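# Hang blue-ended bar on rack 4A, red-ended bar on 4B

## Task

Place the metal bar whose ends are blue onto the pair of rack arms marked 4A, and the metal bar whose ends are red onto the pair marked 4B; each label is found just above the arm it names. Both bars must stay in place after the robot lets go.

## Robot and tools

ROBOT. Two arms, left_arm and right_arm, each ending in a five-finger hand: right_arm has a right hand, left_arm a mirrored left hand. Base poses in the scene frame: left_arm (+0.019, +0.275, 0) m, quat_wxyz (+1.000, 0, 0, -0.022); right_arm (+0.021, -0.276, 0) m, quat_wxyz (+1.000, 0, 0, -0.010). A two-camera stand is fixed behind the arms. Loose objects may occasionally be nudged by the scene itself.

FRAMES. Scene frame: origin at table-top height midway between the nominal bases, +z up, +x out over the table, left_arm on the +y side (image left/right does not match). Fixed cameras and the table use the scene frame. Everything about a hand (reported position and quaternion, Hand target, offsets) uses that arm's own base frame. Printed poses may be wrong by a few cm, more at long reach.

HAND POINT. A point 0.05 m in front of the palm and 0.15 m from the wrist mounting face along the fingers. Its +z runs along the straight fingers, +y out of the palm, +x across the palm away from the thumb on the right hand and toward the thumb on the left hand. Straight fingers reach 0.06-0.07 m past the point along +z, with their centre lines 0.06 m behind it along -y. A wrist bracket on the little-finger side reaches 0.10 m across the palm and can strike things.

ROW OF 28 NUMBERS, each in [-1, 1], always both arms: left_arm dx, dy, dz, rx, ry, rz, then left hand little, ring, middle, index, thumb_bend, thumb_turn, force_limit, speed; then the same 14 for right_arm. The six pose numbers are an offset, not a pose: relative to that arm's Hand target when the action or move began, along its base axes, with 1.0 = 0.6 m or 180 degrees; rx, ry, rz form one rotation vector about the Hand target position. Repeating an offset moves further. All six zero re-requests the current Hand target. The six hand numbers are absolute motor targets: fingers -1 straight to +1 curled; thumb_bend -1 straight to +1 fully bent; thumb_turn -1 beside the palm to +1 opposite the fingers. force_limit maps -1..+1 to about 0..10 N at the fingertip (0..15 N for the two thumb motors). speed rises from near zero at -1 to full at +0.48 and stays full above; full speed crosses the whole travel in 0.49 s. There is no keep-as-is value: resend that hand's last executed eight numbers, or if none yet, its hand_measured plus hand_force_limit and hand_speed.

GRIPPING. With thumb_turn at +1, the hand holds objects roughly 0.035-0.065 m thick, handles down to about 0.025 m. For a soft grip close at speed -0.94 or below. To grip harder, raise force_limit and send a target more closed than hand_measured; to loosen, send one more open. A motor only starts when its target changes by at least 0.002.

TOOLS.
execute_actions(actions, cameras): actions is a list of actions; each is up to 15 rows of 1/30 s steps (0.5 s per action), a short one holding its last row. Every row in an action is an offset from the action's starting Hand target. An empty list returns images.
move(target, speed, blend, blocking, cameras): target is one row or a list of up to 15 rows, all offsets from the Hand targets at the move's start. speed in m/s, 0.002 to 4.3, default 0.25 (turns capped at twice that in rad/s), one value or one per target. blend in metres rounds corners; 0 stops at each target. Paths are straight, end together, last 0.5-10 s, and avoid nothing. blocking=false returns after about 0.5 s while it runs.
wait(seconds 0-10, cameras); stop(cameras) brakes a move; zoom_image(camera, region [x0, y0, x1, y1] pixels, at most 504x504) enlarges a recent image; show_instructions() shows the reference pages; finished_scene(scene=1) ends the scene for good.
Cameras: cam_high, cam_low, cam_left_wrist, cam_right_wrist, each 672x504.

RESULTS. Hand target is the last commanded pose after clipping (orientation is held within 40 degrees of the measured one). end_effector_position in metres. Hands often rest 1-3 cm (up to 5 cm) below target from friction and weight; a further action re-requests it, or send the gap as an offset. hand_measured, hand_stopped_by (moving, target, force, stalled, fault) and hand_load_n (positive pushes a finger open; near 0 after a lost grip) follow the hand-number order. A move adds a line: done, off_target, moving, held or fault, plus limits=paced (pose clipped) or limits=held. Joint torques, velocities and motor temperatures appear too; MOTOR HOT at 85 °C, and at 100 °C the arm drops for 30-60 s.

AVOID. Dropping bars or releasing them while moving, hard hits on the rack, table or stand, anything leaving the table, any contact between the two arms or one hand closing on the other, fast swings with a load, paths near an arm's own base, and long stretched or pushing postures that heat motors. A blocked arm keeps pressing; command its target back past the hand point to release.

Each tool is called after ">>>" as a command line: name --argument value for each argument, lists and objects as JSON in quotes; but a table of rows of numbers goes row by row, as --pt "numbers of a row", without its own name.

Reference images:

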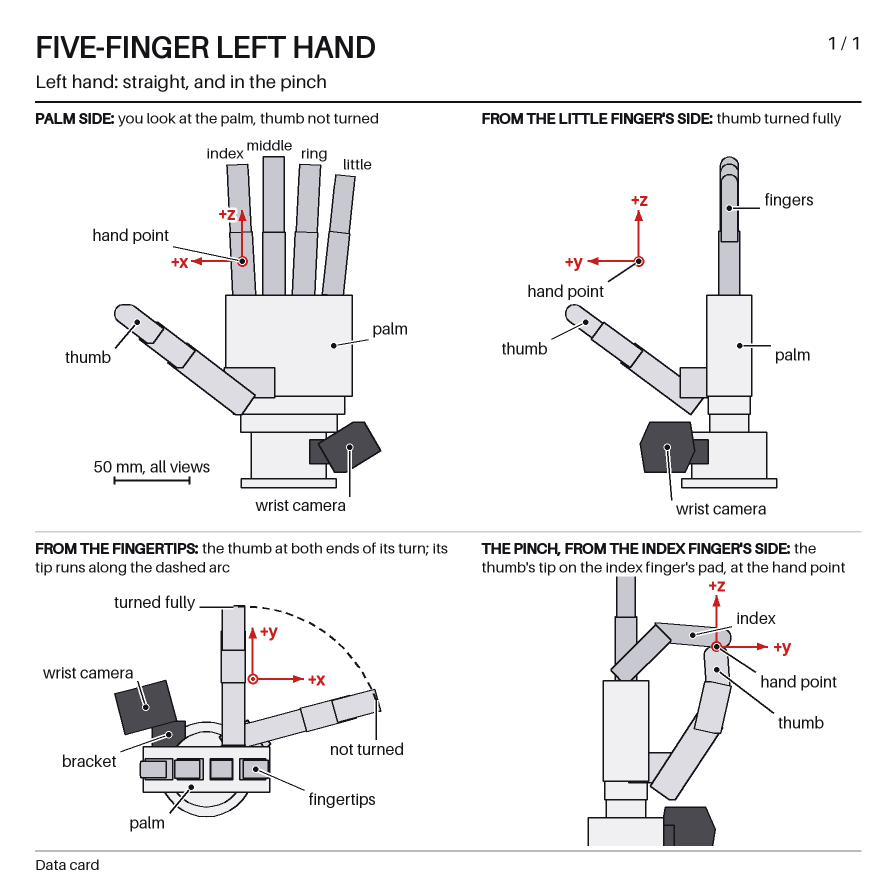

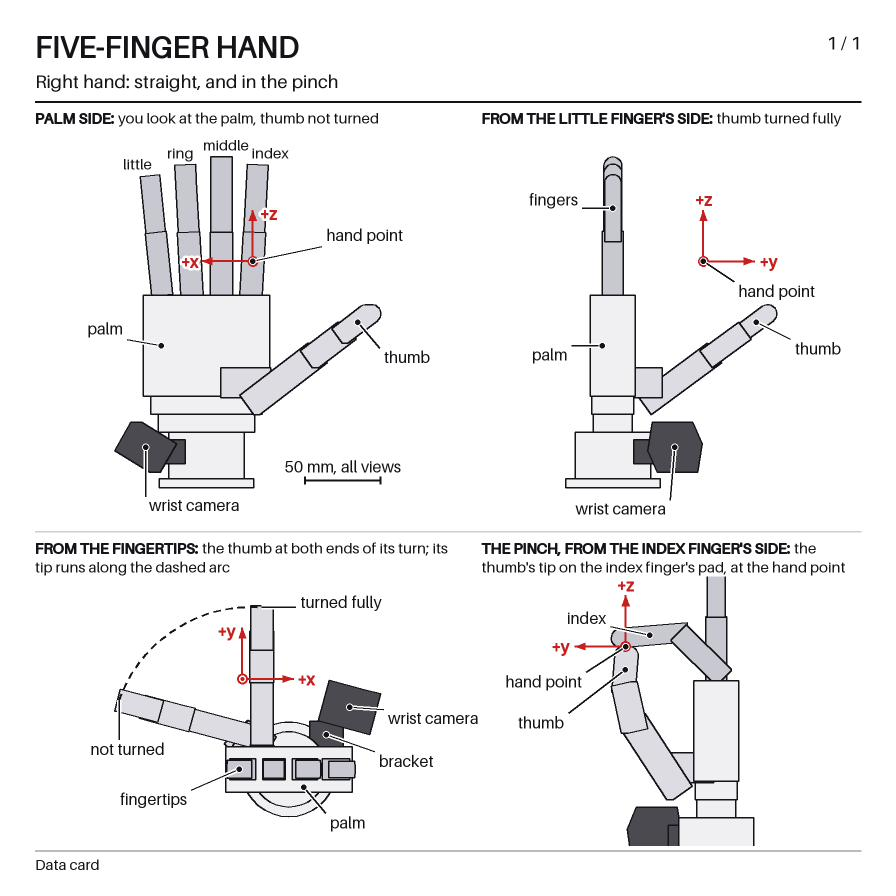

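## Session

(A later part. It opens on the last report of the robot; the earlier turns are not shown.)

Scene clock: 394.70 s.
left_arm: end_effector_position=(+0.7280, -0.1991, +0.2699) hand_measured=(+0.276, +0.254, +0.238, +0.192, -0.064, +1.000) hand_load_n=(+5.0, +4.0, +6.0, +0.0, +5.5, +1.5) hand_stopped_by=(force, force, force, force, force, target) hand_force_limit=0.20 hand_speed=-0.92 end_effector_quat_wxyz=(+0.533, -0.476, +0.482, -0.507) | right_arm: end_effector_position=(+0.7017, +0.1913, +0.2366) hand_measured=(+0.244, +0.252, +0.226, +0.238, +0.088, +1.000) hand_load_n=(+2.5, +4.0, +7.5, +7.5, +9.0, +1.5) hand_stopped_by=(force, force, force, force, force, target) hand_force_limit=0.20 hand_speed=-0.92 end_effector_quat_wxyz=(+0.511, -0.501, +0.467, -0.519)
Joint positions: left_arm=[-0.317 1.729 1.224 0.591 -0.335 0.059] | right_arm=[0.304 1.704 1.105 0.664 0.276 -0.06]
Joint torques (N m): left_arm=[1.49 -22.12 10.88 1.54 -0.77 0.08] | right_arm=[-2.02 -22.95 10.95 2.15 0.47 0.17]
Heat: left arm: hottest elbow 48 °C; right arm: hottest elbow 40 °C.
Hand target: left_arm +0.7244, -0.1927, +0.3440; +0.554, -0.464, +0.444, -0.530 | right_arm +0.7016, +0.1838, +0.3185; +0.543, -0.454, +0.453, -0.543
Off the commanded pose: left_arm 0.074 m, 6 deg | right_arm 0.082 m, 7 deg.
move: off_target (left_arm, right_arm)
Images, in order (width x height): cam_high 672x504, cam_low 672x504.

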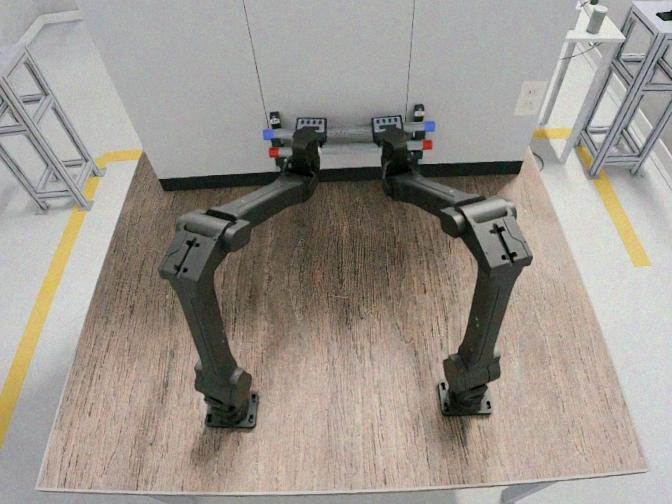

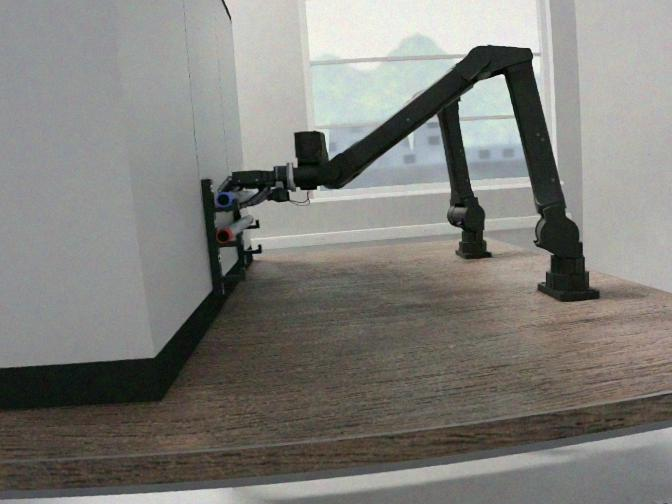

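>>> move --target '[0.0, 0.0, 0.04, 0,-0.02,0, 0.75,0.75,0.75,0.75,0.6,1,0.2,-0.92, 0.0,0,0.04, 0,-0.02,0, 0.65,0.65,0.65,0.65,0.5,1,0.2,-0.92]' --cameras '["cam_low"]' --speed 0.04

>>> zoom_image --camera "cam_low" --region '[190, 110, 330, 250]'

Scene clock: 397.63 s.
left_arm: end_effector_position=(+0.7279, -0.1990, +0.2705) hand_measured=(+0.276, +0.254, +0.238, +0.192, -0.064, +1.000) hand_load_n=(+5.5, +4.5, +5.5, +0.0, +5.5, +1.0) hand_stopped_by=(force, force, force, force, force, target) hand_force_limit=0.20 hand_speed=-0.92 end_effector_quat_wxyz=(+0.533, -0.476, +0.482, -0.507) | right_arm: end_effector_position=(+0.7018, +0.1914, +0.2378) hand_measured=(+0.244, +0.252, +0.226, +0.238, +0.088, +1.000) hand_load_n=(+3.0, +4.5, +7.5, +7.0, +9.5, +1.5) hand_stopped_by=(force, force, force, force, force, target) hand_force_limit=0.20 hand_speed=-0.92 end_effector_quat_wxyz=(+0.512, -0.500, +0.466, -0.520)
Joint positions: left_arm=[-0.317 1.729 1.224 0.591 -0.335 0.059] | right_arm=[0.304 1.704 1.105 0.668 0.276 -0.06]
Joint torques (N m): left_arm=[1.38 -23 11.06 3.82 -0.73 0.31] | right_arm=[-1.61 -24.47 10.96 4.12 0.43 -0.05]
Heat: left arm: hottest elbow 48 °C; right arm: hottest elbow 40 °C.
Hand target: left_arm +0.7244, -0.1927, +0.3678; +0.568, -0.447, +0.427, -0.544 | right_arm +0.7016, +0.1838, +0.3424; +0.556, -0.437, +0.436, -0.557
Off the commanded pose: left_arm 0.098 m, 9 deg | right_arm 0.105 m, 10 deg.
move: off_target (left_arm, right_arm)
Images, in order (width x height): cam_low 672x504.

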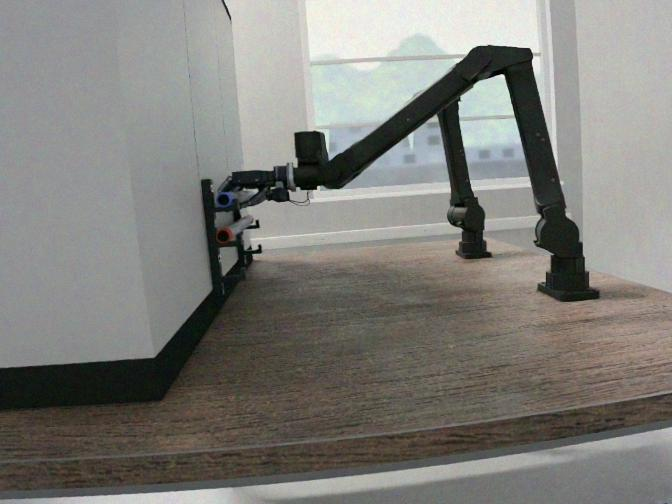

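Scaled by 3.600 from the camera's 672x504 image, which has a finer 960x720 frame.

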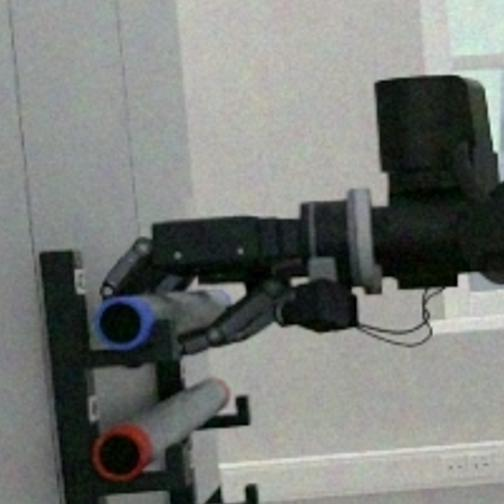

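>>> move --target '[0.0, 0.0, 0.035, 0,-0.02,0, 0.75,0.75,0.75,0.75,0.6,1,0.2,-0.92, 0.0,0,0.035, 0,-0.02,0, 0.65,0.65,0.65,0.65,0.5,1,0.2,-0.92]' --cameras '["cam_low", "cam_high"]' --speed 0.04

>>> zoom_image --camera "cam_low" --region '[190, 110, 330, 250]'

Scene clock: 406.33 s.
left_arm: end_effector_position=(+0.7220, -0.1957, +0.3153) hand_measured=(+0.276, +0.254, +0.238, +0.192, -0.064, +1.000) hand_load_n=(+0.0, +0.0, +5.5, +0.0, +5.5, +2.0) hand_stopped_by=(force, force, force, force, force, target) hand_force_limit=0.20 hand_speed=-0.92 end_effector_quat_wxyz=(+0.556, -0.456, +0.456, -0.525) | right_arm: end_effector_position=(+0.6959, +0.1875, +0.2959) hand_measured=(+0.244, +0.252, +0.226, +0.238, +0.088, +1.000) hand_load_n=(+0.0, +0.0, +7.0, +6.5, +8.0, +1.0) hand_stopped_by=(force, force, force, force, force, target) hand_force_limit=0.20 hand_speed=-0.92 end_effector_quat_wxyz=(+0.542, -0.462, +0.442, -0.545)
Joint positions: left_arm=[-0.319 1.684 1.224 0.64 -0.343 0.09] | right_arm=[0.304 1.645 1.105 0.73 0.28 -0.079]
Joint torques (N m): left_arm=[1.61 -18.9 11.86 4.1 -0.17 0.2] | right_arm=[-1.79 -19.19 11.84 3.6 0.03 -0.06]
Heat: left arm: hottest elbow 50 °C; right arm: hottest elbow 41 °C.
Hand target: left_arm +0.7244, -0.1926, +0.3890; +0.581, -0.430, +0.408, -0.558 | right_arm +0.7016, +0.1839, +0.3636; +0.570, -0.419, +0.418, -0.570
Off the commanded pose: left_arm 0.074 m, 8 deg | right_arm 0.068 m, 7 deg.
move: off_target (left_arm, right_arm)
Images, in order (width x height): cam_high 672x504, cam_low 672x504.

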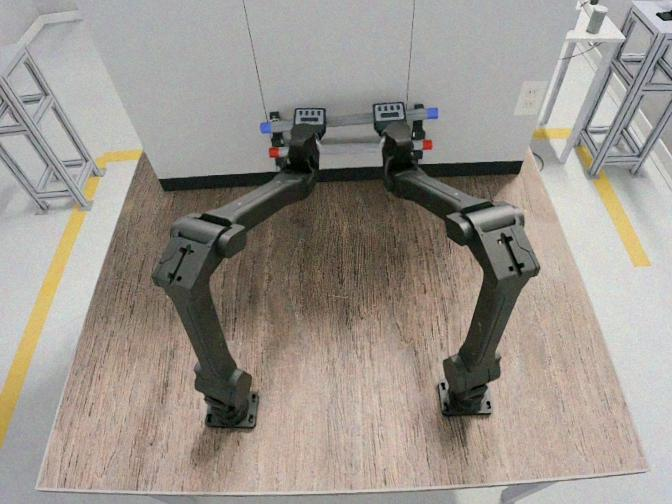

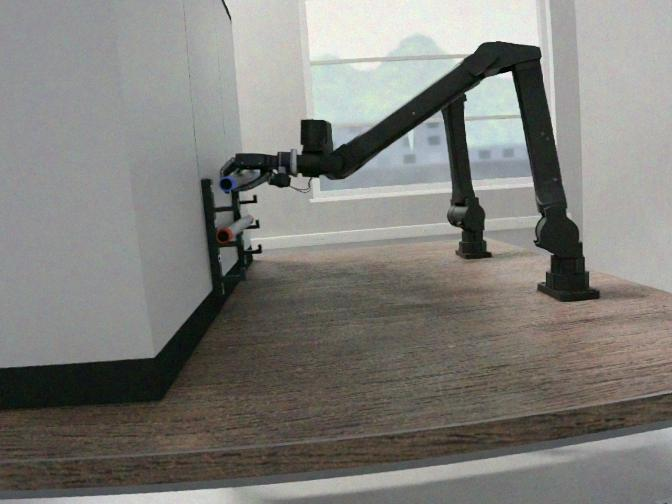

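Scaled by 3.600 from the camera's 672x504 image, which has a finer 960x720 frame.

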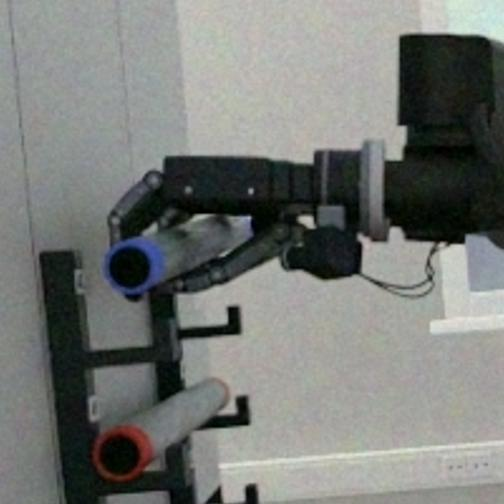

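>>> move --target '[-0.2, 0.0, 0.0, 0,0,0, 0.75,0.75,0.75,0.75,0.6,1,0.2,-0.92, -0.2,0,0.0, 0,0.0,0, 0.65,0.65,0.65,0.65,0.5,1,0.2,-0.92]' --cameras '["cam_low", "cam_high"]' --speed 0.06

>>> zoom_image --camera "cam_low" --region '[190, 110, 370, 250]'

>>> zoom_image --camera "cam_high" --region '[240, 90, 480, 270]'

Scene clock: 414.97 s.
left_arm: end_effector_position=(+0.6100, -0.1979, +0.3306) hand_measured=(+0.276, +0.254, +0.238, +0.192, -0.064, +1.000) hand_load_n=(+0.0, +0.0, +5.5, +0.0, +5.5, +2.0) hand_stopped_by=(force, force, force, force, force, target) hand_force_limit=0.20 hand_speed=-0.92 end_effector_quat_wxyz=(+0.560, -0.449, +0.454, -0.528) | right_arm: end_effector_position=(+0.5889, +0.1884, +0.3125) hand_measured=(+0.244, +0.252, +0.226, +0.238, +0.088, +1.000) hand_load_n=(+0.0, +0.0, +7.5, +7.0, +8.5, +1.5) hand_stopped_by=(force, force, force, force, force, target) hand_force_limit=0.20 hand_speed=-0.92 end_effector_quat_wxyz=(+0.545, -0.458, +0.437, -0.550)
Joint positions: left_arm=[-0.403 1.416 0.94 0.679 -0.419 0.118] | right_arm=[0.383 1.382 0.84 0.756 0.357 -0.103]
Joint torques (N m): left_arm=[1.49 -14.8 9.94 4.29 -0.34 0.21] | right_arm=[-1.44 -15.56 9.4 3.77 0.2 -0.1]
Heat: left arm: hottest elbow 51 °C; right arm: hottest elbow 41 °C.
Hand target: left_arm +0.6044, -0.1927, +0.3889; +0.581, -0.430, +0.409, -0.558 | right_arm +0.5817, +0.1837, +0.3636; +0.570, -0.419, +0.418, -0.570
Off the commanded pose: left_arm 0.059 m, 7 deg | right_arm 0.052 m, 6 deg.
move: off_target (left_arm, right_arm)
Images, in order (width x height): cam_high 672x504, cam_low 672x504.

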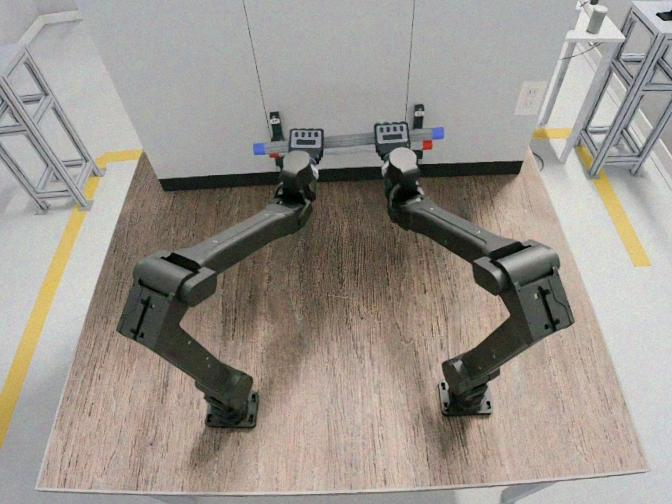

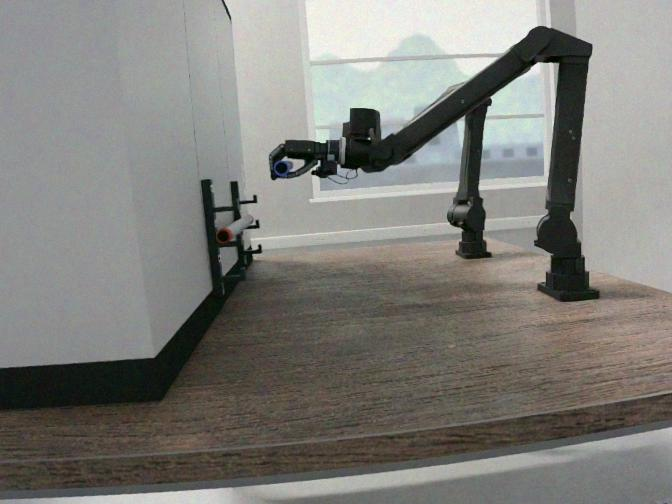

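Scaled by 2.800 from the camera's 672x504 image, which has a finer 960x720 frame.

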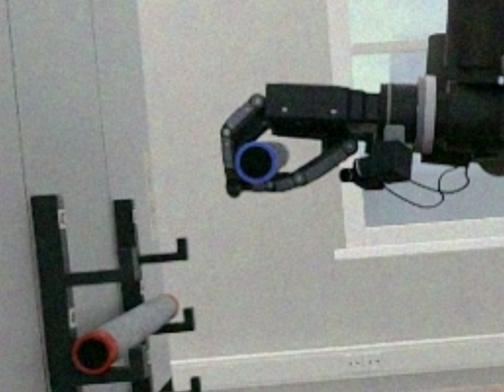

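Scaled by 2.100 from the camera's 672x504 image, which has a finer 960x720 frame.

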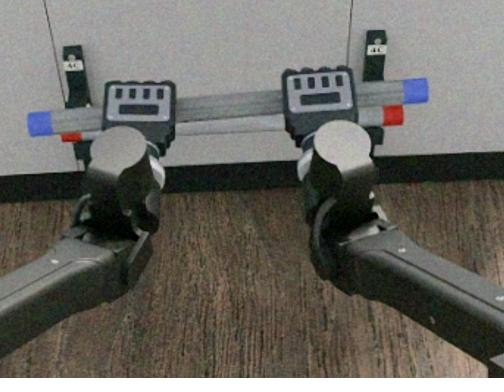

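>>> move --target '[0.0, 0.0, -0.28, 0,0.01,0, 0.75,0.75,0.75,0.75,0.6,1,0.2,-0.92, 0.0,0,-0.3, 0,0.01,0, 0.65,0.65,0.65,0.65,0.5,1,0.2,-0.92]' --cameras '["cam_low", "cam_high"]' --speed 0.08

>>> zoom_image --camera "cam_low" --region '[190, 150, 370, 290]'

>>> zoom_image --camera "cam_high" --region '[240, 90, 480, 270]'

Scene clock: 421.97 s.
left_arm: end_effector_position=(+0.5988, -0.1960, +0.1827) hand_measured=(+0.276, +0.254, +0.238, +0.192, -0.064, +1.000) hand_load_n=(+0.0, +0.0, +5.5, +0.0, +6.0, +2.0) hand_stopped_by=(force, force, force, force, force, target) hand_force_limit=0.20 hand_speed=-0.92 end_effector_quat_wxyz=(+0.558, -0.449, +0.457, -0.527) | right_arm: end_effector_position=(+0.5788, +0.1880, +0.1527) hand_measured=(+0.244, +0.252, +0.226, +0.238, +0.088, +1.000) hand_load_n=(+0.0, +0.0, +7.5, +6.5, +8.0, +1.5) hand_stopped_by=(force, force, force, force, force, target) hand_force_limit=0.20 hand_speed=-0.92 end_effector_quat_wxyz=(+0.546, -0.459, +0.436, -0.548)
Joint positions: left_arm=[-0.407 1.678 0.75 1.124 -0.419 0.118] | right_arm=[0.389 1.734 0.667 1.279 0.357 -0.103]
Joint torques (N m): left_arm=[1.79 -13.33 7.2 4.46 -0.42 0.07] | right_arm=[-0.91 -15.03 6.08 3.88 0.31 0.03]
Heat: left arm: hottest elbow 50 °C; right arm: hottest elbow 41 °C.
Hand target: left_arm +0.6044, -0.1925, +0.2209; +0.574, -0.439, +0.417, -0.551 | right_arm +0.5816, +0.1837, +0.1834; +0.563, -0.428, +0.427, -0.563
Off the commanded pose: left_arm 0.039 m, 6 deg | right_arm 0.031 m, 5 deg.
move: off_target (left_arm, right_arm)
Images, in order (width x height): cam_high 672x504, cam_low 672x504.

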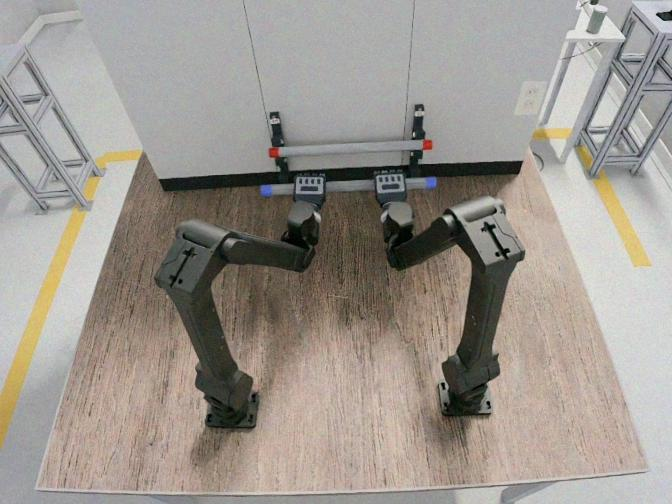

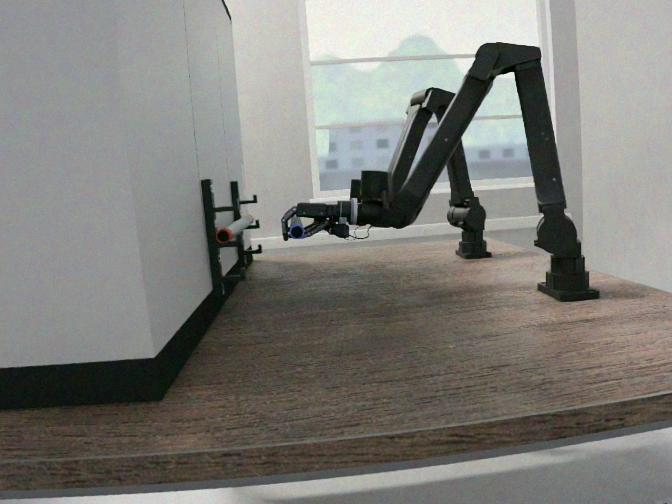

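Scaled by 2.800 from the camera's 672x504 image, which has a finer 960x720 frame.

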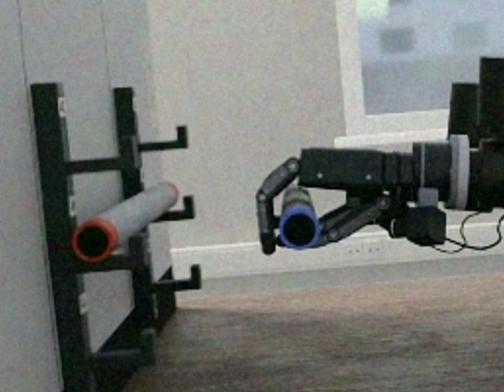

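Scaled by 2.100 from the camera's 672x504 image, which has a finer 960x720 frame.

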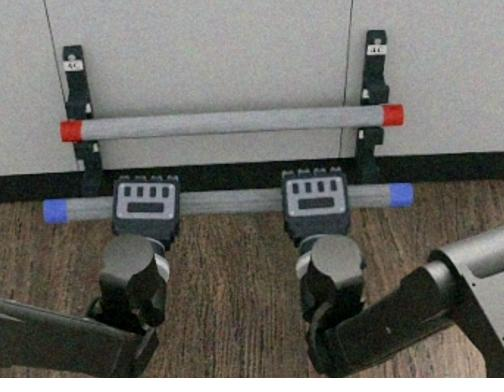

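>>> move --target '[0.0, 0.0, -0.083, 0,0.0,0, 0.75,0.75,0.75,0.75,0.6,1,0.2,-0.92, 0.0,0,-0.086, 0,0.0,0, 0.65,0.65,0.65,0.65,0.5,1,0.2,-0.92]' --cameras '["cam_low", "cam_high"]' --speed 0.05

>>> zoom_image --camera "cam_low" --region '[190, 190, 370, 330]'

>>> zoom_image --camera "cam_high" --region '[240, 90, 480, 270]'

Scene clock: 426.00 s.
left_arm: end_effector_position=(+0.5988, -0.1960, +0.1364) hand_measured=(+0.276, +0.254, +0.238, +0.192, -0.064, +1.000) hand_load_n=(+0.0, +0.0, +5.5, +0.0, +6.0, +2.0) hand_stopped_by=(force, force, force, force, force, target) hand_force_limit=0.20 hand_speed=-0.92 end_effector_quat_wxyz=(+0.559, -0.449, +0.455, -0.529) | right_arm: end_effector_position=(+0.5794, +0.1880, +0.1048) hand_measured=(+0.244, +0.252, +0.226, +0.238, +0.088, +1.000) hand_load_n=(+0.0, +0.0, +7.5, +7.0, +8.0, +2.0) hand_stopped_by=(force, force, force, force, force, target) hand_force_limit=0.20 hand_speed=-0.92 end_effector_quat_wxyz=(+0.548, -0.456, +0.435, -0.549)
Joint positions: left_arm=[-0.407 1.809 0.734 1.276 -0.42 0.118] | right_arm=[0.389 1.893 0.667 1.445 0.358 -0.103]
Joint torques (N m): left_arm=[1.79 -13.74 5.89 4.49 -0.4 0.07] | right_arm=[-1.08 -15.85 4.56 3.85 0.25 0.05]
Heat: left arm: hottest elbow 49 °C; right arm: hottest elbow 41 °C.
Hand target: left_arm +0.6044, -0.1925, +0.1711; +0.574, -0.439, +0.418, -0.551 | right_arm +0.5816, +0.1837, +0.1319; +0.563, -0.428, +0.427, -0.563
Off the commanded pose: left_arm 0.035 m, 5 deg | right_arm 0.027 m, 4 deg.
move: off_target (left_arm, right_arm)
Images, in order (width x height): cam_high 672x504, cam_low 672x504.

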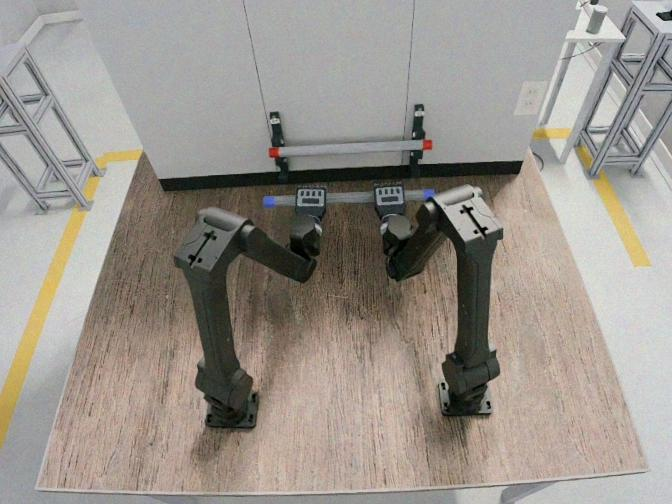

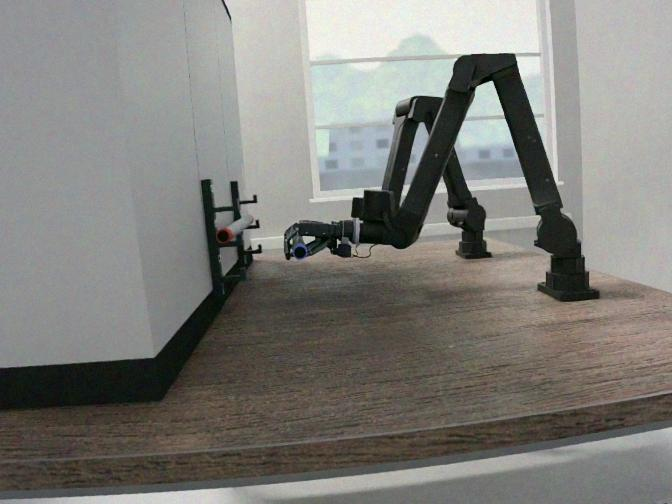

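Scaled by 2.800 from the camera's 672x504 image, which has a finer 960x720 frame.

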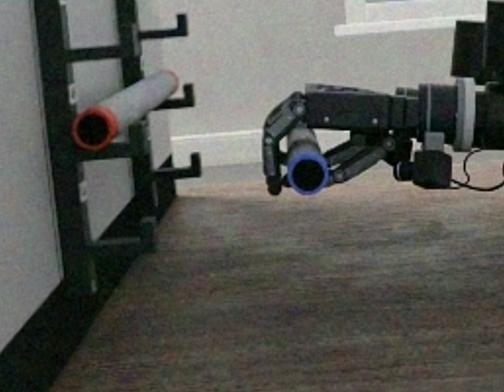

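Scaled by 2.100 from the camera's 672x504 image, which has a finer 960x720 frame.

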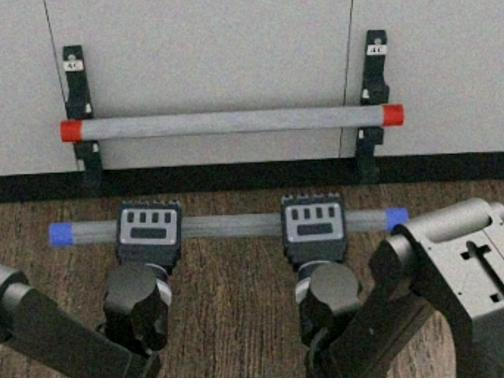

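>>> execute_actions --actions '[]'

Scene clock: 432.67 s.
left_arm: end_effector_position=(+0.5988, -0.1960, +0.1364) hand_measured=(+0.276, +0.254, +0.238, +0.192, -0.064, +1.000) hand_load_n=(+0.0, +0.0, +5.5, +0.0, +5.5, +2.0) hand_stopped_by=(force, force, force, force, force, target) hand_force_limit=0.20 hand_speed=-0.92 end_effector_quat_wxyz=(+0.559, -0.449, +0.455, -0.529) | right_arm: end_effector_position=(+0.5794, +0.1880, +0.1048) hand_measured=(+0.244, +0.252, +0.226, +0.238, +0.088, +1.000) hand_load_n=(+0.0, +0.0, +7.0, +7.0, +8.5, +2.0) hand_stopped_by=(force, force, force, force, force, target) hand_force_limit=0.20 hand_speed=-0.92 end_effector_quat_wxyz=(+0.548, -0.456, +0.435, -0.549)
Joint positions: left_arm=[-0.407 1.809 0.734 1.276 -0.42 0.118] | right_arm=[0.389 1.893 0.667 1.445 0.358 -0.103]
Joint velocities: within noise
Joint torques (N m): left_arm=[1.79 -13.92 5.9 4.45 -0.4 0.07] | right_arm=[-0.91 -16.21 4.55 3.82 0.25 0.03]
Motor temperatures (°C): left_arm=[32 34 48 27 31 26] | right_arm=[30 36 40 29 29 28]
Heat: left arm: hottest elbow 48 °C; right arm: hottest elbow 40 °C.
Hand target: left_arm +0.6044, -0.1925, +0.1711; +0.574, -0.439, +0.418, -0.551 | right_arm +0.5816, +0.1837, +0.1318; +0.563, -0.428, +0.427, -0.563
Off the commanded pose: left_arm 0.035 m, 5 deg | right_arm 0.027 m, 4 deg.

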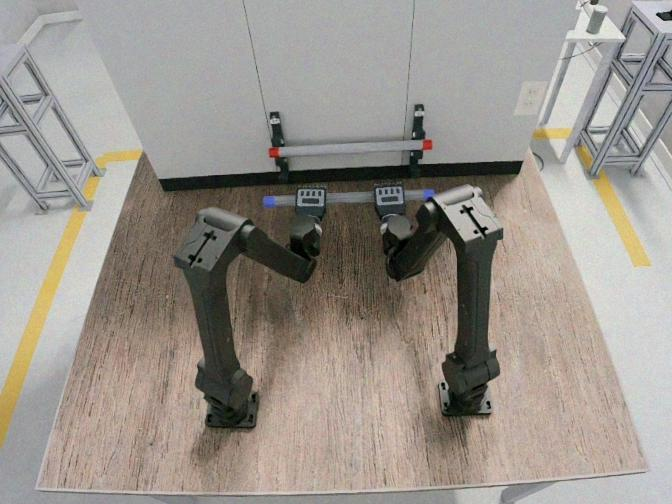

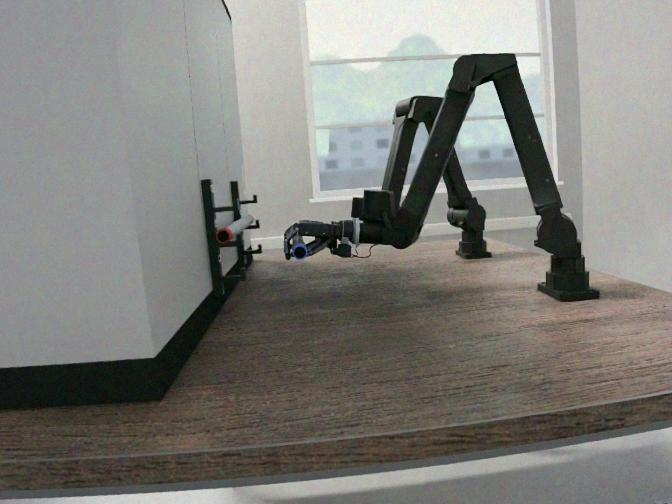

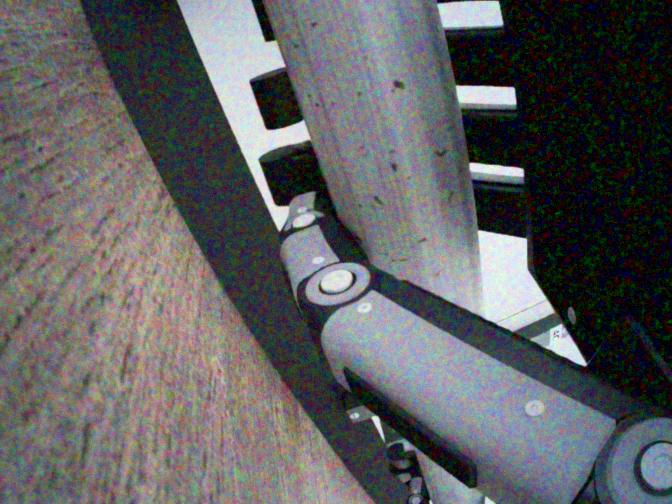

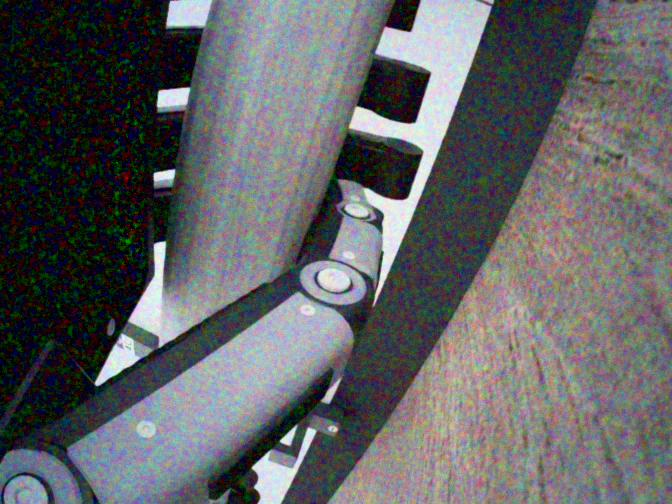

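>>> zoom_image --camera "cam_low" --region '[190, 160, 390, 310]'

>>> zoom_image --camera "cam_high" --region '[240, 90, 460, 250]'

Scaled by 2.520 from the camera's 672x504 image, which has a finer 960x720 frame.

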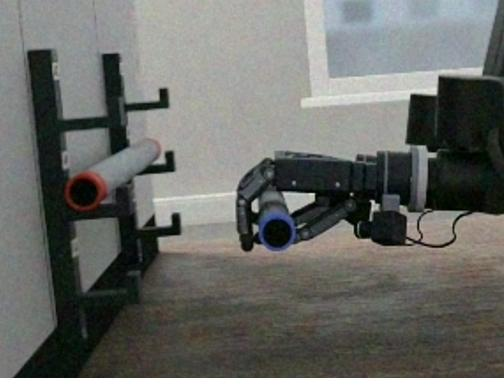

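Scaled by 2.291 from the camera's 672x504 image, which has a finer 960x720 frame.

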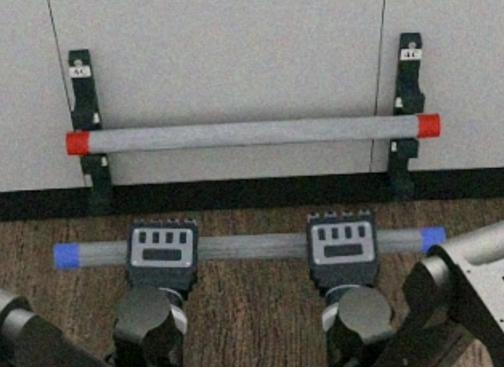

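>>> move --target '[0.0883, 0.0039, -0.003, 0, 0, 0, 0.75, 0.75, 0.75, 0.75, 0.6, 1, 0.2, -0.92, 0.0783, 0.0016, -0.003, 0, 0, 0, 0.65, 0.65, 0.65, 0.65, 0.5, 1, 0.2, -0.92]' --speed 0.05 --cameras '["cam_high", "cam_low"]'

Scene clock: 442.10 s.
left_arm: end_effector_position=(+0.6309, -0.1949, +0.1246) hand_measured=(+0.276, +0.254, +0.238, +0.192, -0.064, +1.000) hand_load_n=(+0.0, +0.0, +5.5, +0.0, +5.5, +1.5) hand_stopped_by=(force, force, force, force, force, target) hand_force_limit=0.20 hand_speed=-0.92 end_effector_quat_wxyz=(+0.559, -0.446, +0.459, -0.528) | right_arm: end_effector_position=(+0.5997, +0.1890, +0.0870) hand_measured=(+0.244, +0.252, +0.226, +0.238, +0.088, +1.000) hand_load_n=(+0.0, +0.0, +7.0, +6.5, +8.0, +1.5) hand_stopped_by=(force, force, force, force, force, target) hand_force_limit=0.20 hand_speed=-0.92 end_effector_quat_wxyz=(+0.540, -0.470, +0.437, -0.545)
Joint positions: left_arm=[-0.376 1.885 0.818 1.264 -0.383 0.117] | right_arm=[0.37 1.945 0.725 1.408 0.332 -0.103]
Joint torques (N m): left_arm=[2.9 -14.92 9.83 2.37 -0.04 -0.07] | right_arm=[-2.14 -16.38 8.98 2.61 -0.1 0.14]
Heat: left arm: hottest elbow 46 °C; right arm: hottest elbow 39 °C.
Hand target: left_arm +0.6573, -0.1902, +0.1691; +0.574, -0.439, +0.418, -0.551 | right_arm +0.6286, +0.1848, +0.1303; +0.563, -0.428, +0.427, -0.563
Off the commanded pose: left_arm 0.052 m, 6 deg | right_arm 0.052 m, 6 deg.
move: off_target (left_arm, right_arm)
Images, in order (width x height): cam_high 672x504, cam_low 672x504.

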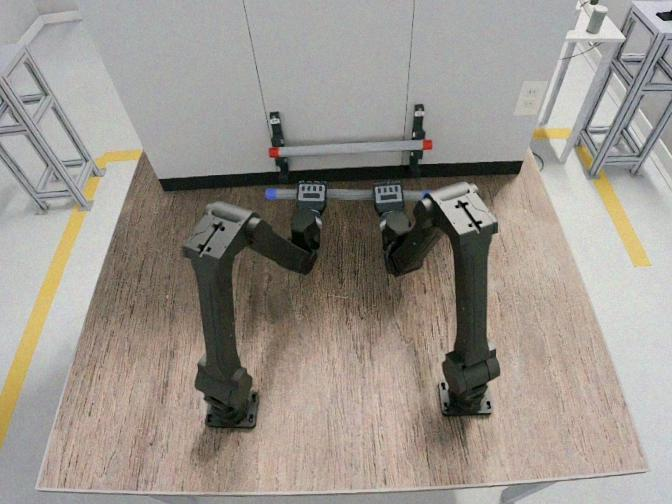

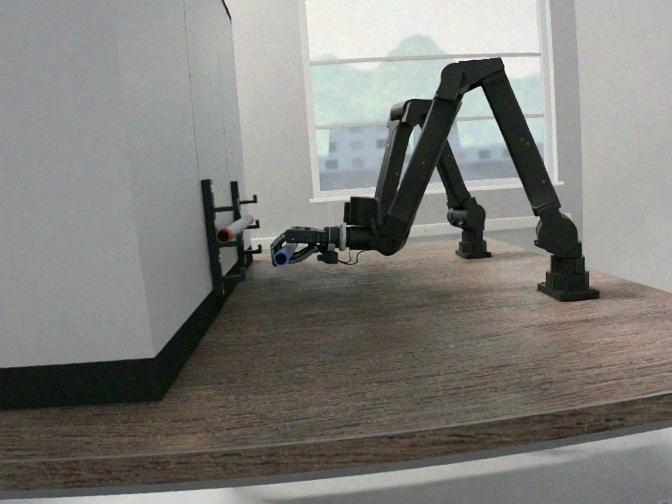

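>>> move --target '[0.05, 0.0022, 0.035, 0, 0, 0, 0.75, 0.75, 0.75, 0.75, 0.6, 1, 0.2, -0.92, 0.06, 0.001, 0.045, 0, 0, 0, 0.65, 0.65, 0.65, 0.65, 0.5, 1, 0.2, -0.92]' --speed 0.05

Scene clock: 444.83 s.
left_arm: end_effector_position=(+0.6593, -0.1935, +0.1369) hand_measured=(+0.276, +0.254, +0.238, +0.192, -0.064, +1.000) hand_load_n=(+0.0, +0.0, +5.5, +0.0, +5.5, +1.5) hand_stopped_by=(force, force, force, force, force, target) hand_force_limit=0.20 hand_speed=-0.92 end_effector_quat_wxyz=(+0.558, -0.447, +0.463, -0.523) | right_arm: end_effector_position=(+0.6320, +0.1894, +0.0915) hand_measured=(+0.244, +0.252, +0.226, +0.238, +0.088, +1.000) hand_load_n=(+0.0, +0.0, +7.0, +6.5, +8.0, +1.5) hand_stopped_by=(force, force, force, force, force, target) hand_force_limit=0.20 hand_speed=-0.92 end_effector_quat_wxyz=(+0.530, -0.482, +0.441, -0.541)
Joint positions: left_arm=[-0.353 1.885 0.899 1.169 -0.362 0.115] | right_arm=[0.346 1.944 0.812 1.287 0.309 -0.103]
Joint torques (N m): left_arm=[2.9 -16.09 10.88 2.47 -0.03 -0.12] | right_arm=[-2.78 -19.14 10.07 2.41 -0.08 0.19]
Heat: left arm: hottest elbow 46 °C; right arm: hottest elbow 39 °C.
Hand target: left_arm +0.6874, -0.1888, +0.1902; +0.574, -0.439, +0.418, -0.551 | right_arm +0.6646, +0.1852, +0.1571; +0.563, -0.428, +0.427, -0.564
Off the commanded pose: left_arm 0.060 m, 6 deg | right_arm 0.074 m, 8 deg.
move: off_target (left_arm, right_arm)

>>> execute_actions --actions '[]' --cameras '["cam_high", "cam_low"]'

>>> zoom_image --camera "cam_low" --region '[190, 160, 340, 310]'

>>> zoom_image --camera "cam_high" --region '[240, 90, 460, 250]'

Scene clock: 446.47 s.
left_arm: end_effector_position=(+0.6593, -0.1935, +0.1369) hand_measured=(+0.276, +0.254, +0.238, +0.192, -0.064, +1.000) hand_load_n=(+0.0, +0.0, +5.5, +0.0, +5.5, +1.0) hand_stopped_by=(force, force, force, force, force, target) hand_force_limit=0.20 hand_speed=-0.92 end_effector_quat_wxyz=(+0.558, -0.447, +0.463, -0.523) | right_arm: end_effector_position=(+0.6320, +0.1894, +0.0915) hand_measured=(+0.244, +0.252, +0.226, +0.238, +0.088, +1.000) hand_load_n=(+0.0, +0.0, +7.0, +6.5, +8.0, +1.5) hand_stopped_by=(force, force, force, force, force, target) hand_force_limit=0.20 hand_speed=-0.92 end_effector_quat_wxyz=(+0.530, -0.482, +0.441, -0.541)
Joint positions: left_arm=[-0.353 1.885 0.899 1.169 -0.362 0.115] | right_arm=[0.346 1.944 0.812 1.287 0.309 -0.103]
Joint velocities: within noise
Joint torques (N m): left_arm=[2.84 -16.09 10.88 2.44 -0.04 -0.13] | right_arm=[-2.43 -18.84 10.21 2.65 -0.12 0.14]
Motor temperatures (°C): left_arm=[32 33 47 27 31 26] | right_arm=[30 37 39 29 29 27]
Heat: left arm: hottest elbow 47 °C; right arm: hottest elbow 39 °C.
Hand target: left_arm +0.6874, -0.1888, +0.1902; +0.574, -0.439, +0.418, -0.551 | right_arm +0.6646, +0.1852, +0.1571; +0.563, -0.428, +0.427, -0.564
Off the commanded pose: left_arm 0.060 m, 6 deg | right_arm 0.074 m, 8 deg.
Images, in order (width x height): cam_high 672x504, cam_low 672x504.

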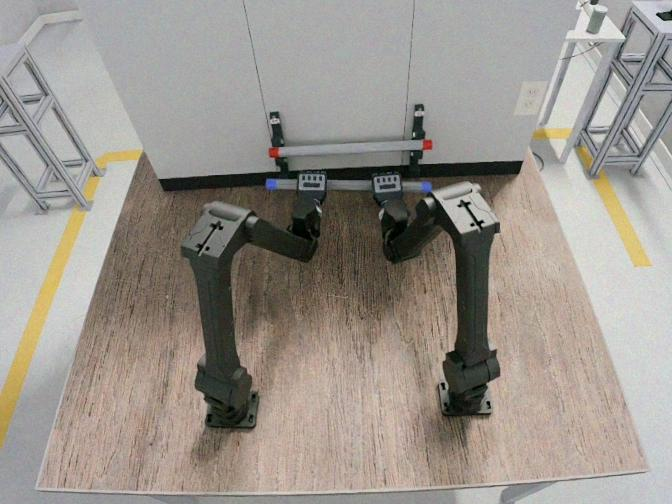

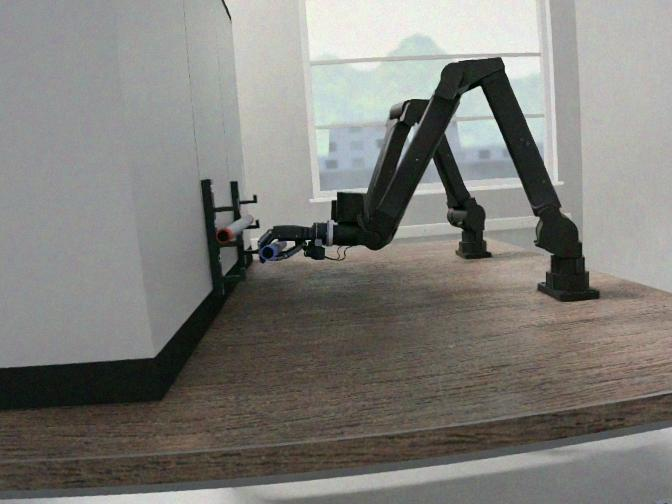

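Scaled by 3.360 from the camera's 672x504 image, which has a finer 960x720 frame.

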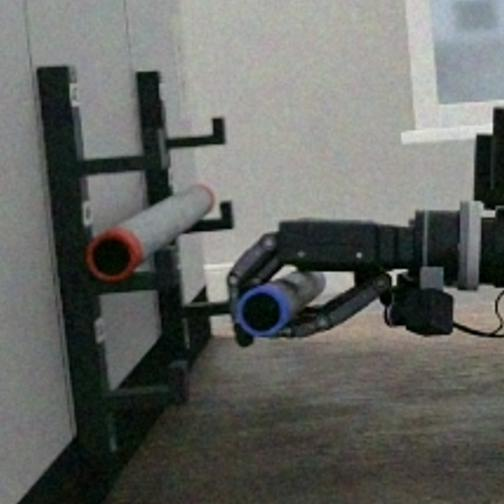

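Scaled by 2.291 from the camera's 672x504 image, which has a finer 960x720 frame.

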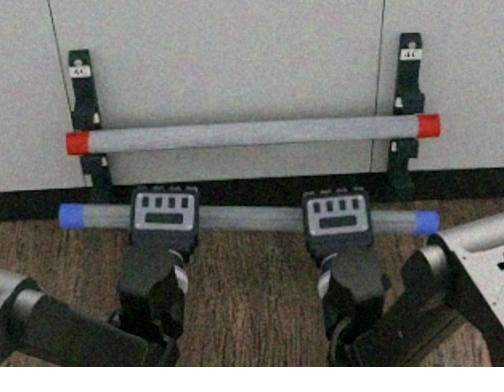

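>>> zoom_image --camera "cam_low" --region '[245, 215, 325, 275]'

>>> zoom_image --camera "cam_high" --region '[250, 130, 350, 210]'

>>> zoom_image --camera "cam_high" --region '[350, 130, 450, 210]'

Scaled by 6.300 from the camera's 672x504 image, which has a finer 960x720 frame.

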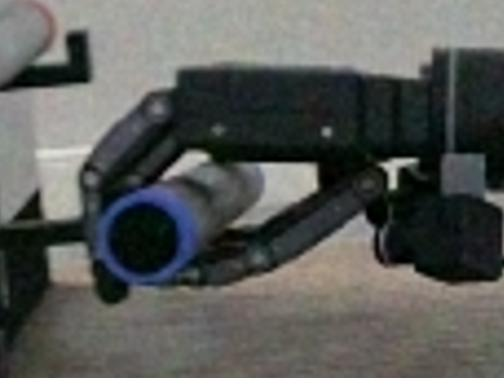

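Scaled by 5.040 from the camera's 672x504 image, which has a finer 960x720 frame.

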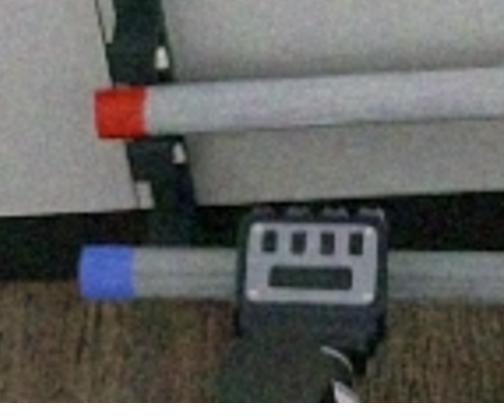

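Scaled by 5.040 from the camera's 672x504 image, which has a finer 960x720 frame.

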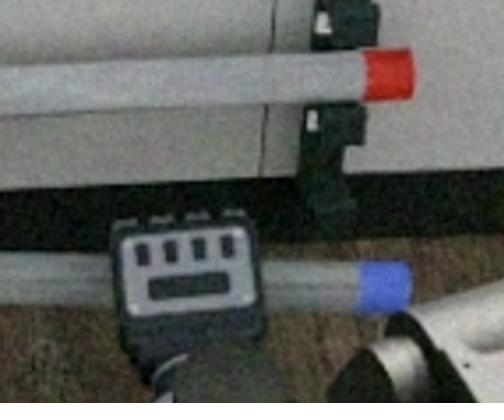

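>>> move --target '[0.02, 0.0009, 0.01, 0, 0, 0, 0.75, 0.75, 0.75, 0.75, 0.6, 1, 0.2, -0.92, 0.035, 0.0007, 0.05, 0, 0, 0, 0.65, 0.65, 0.65, 0.65, 0.5, 1, 0.2, -0.92]' --speed 0.05 --cameras '["cam_high", "cam_low"]'

>>> zoom_image --camera "cam_low" --region '[190, 160, 340, 310]'

>>> zoom_image --camera "cam_high" --region '[250, 110, 450, 210]'

Scene clock: 455.93 s.
left_arm: end_effector_position=(+0.6721, -0.1929, +0.1443) hand_measured=(+0.276, +0.254, +0.238, +0.192, -0.064, +1.000) hand_load_n=(+0.0, +0.0, +5.5, +0.0, +6.0, +1.5) hand_stopped_by=(force, force, force, force, force, target) hand_force_limit=0.20 hand_speed=-0.92 end_effector_quat_wxyz=(+0.558, -0.449, +0.460, -0.525) | right_arm: end_effector_position=(+0.6510, +0.1889, +0.1118) hand_measured=(+0.244, +0.252, +0.226, +0.238, +0.088, +1.000) hand_load_n=(+0.0, +0.0, +7.0, +7.0, +8.0, +1.0) hand_stopped_by=(force, force, force, force, force, target) hand_force_limit=0.20 hand_speed=-0.92 end_effector_quat_wxyz=(+0.525, -0.486, +0.443, -0.540)
Joint positions: left_arm=[-0.343 1.889 0.936 1.139 -0.355 0.109] | right_arm=[0.333 1.905 0.865 1.18 0.298 -0.103]
Joint torques (N m): left_arm=[2.73 -16.15 11.12 2.28 0 -0.09] | right_arm=[-2.84 -19.66 11.4 2.67 -0.11 0.25]
Heat: left arm: hottest elbow 48 °C; right arm: hottest elbow 40 °C.
Hand target: left_arm +0.6993, -0.1884, +0.1961; +0.574, -0.439, +0.418, -0.551 | right_arm +0.6856, +0.1858, +0.1872; +0.563, -0.428, +0.427, -0.563
Off the commanded pose: left_arm 0.059 m, 6 deg | right_arm 0.083 m, 9 deg.
move: off_target (left_arm, right_arm)
Images, in order (width x height): cam_high 672x504, cam_low 672x504.

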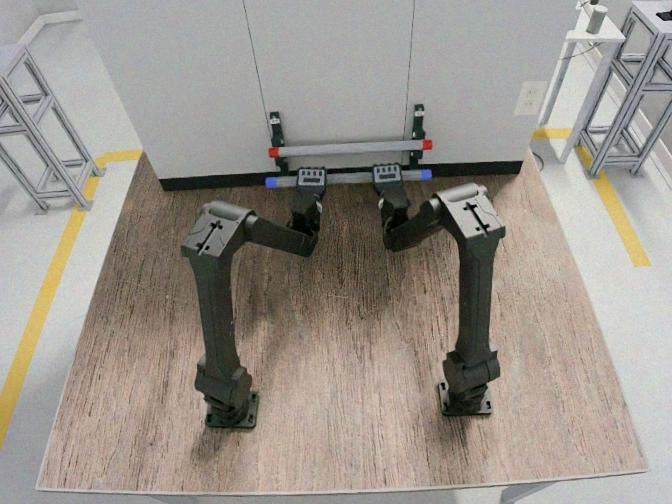

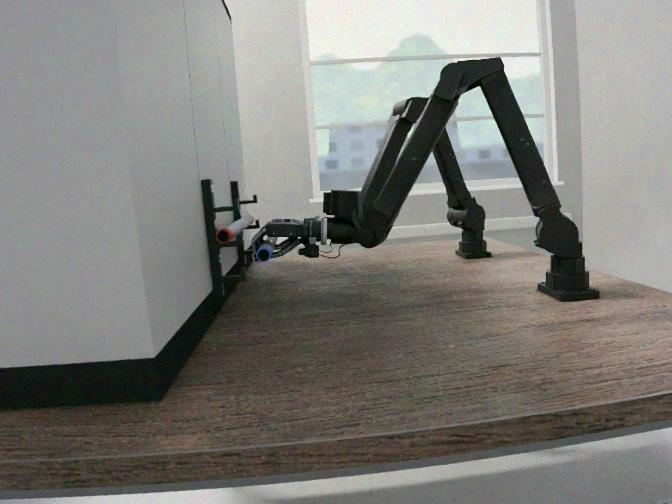

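Scaled by 3.360 from the camera's 672x504 image, which has a finer 960x720 frame.

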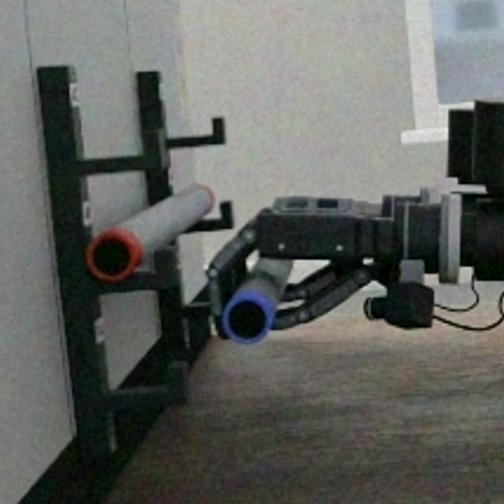

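Scaled by 2.520 from the camera's 672x504 image, which has a finer 960x720 frame.

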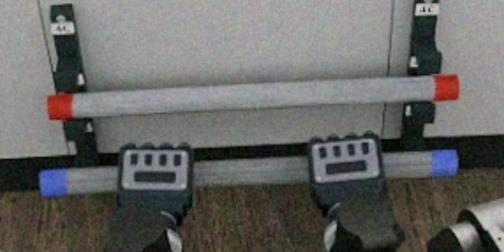

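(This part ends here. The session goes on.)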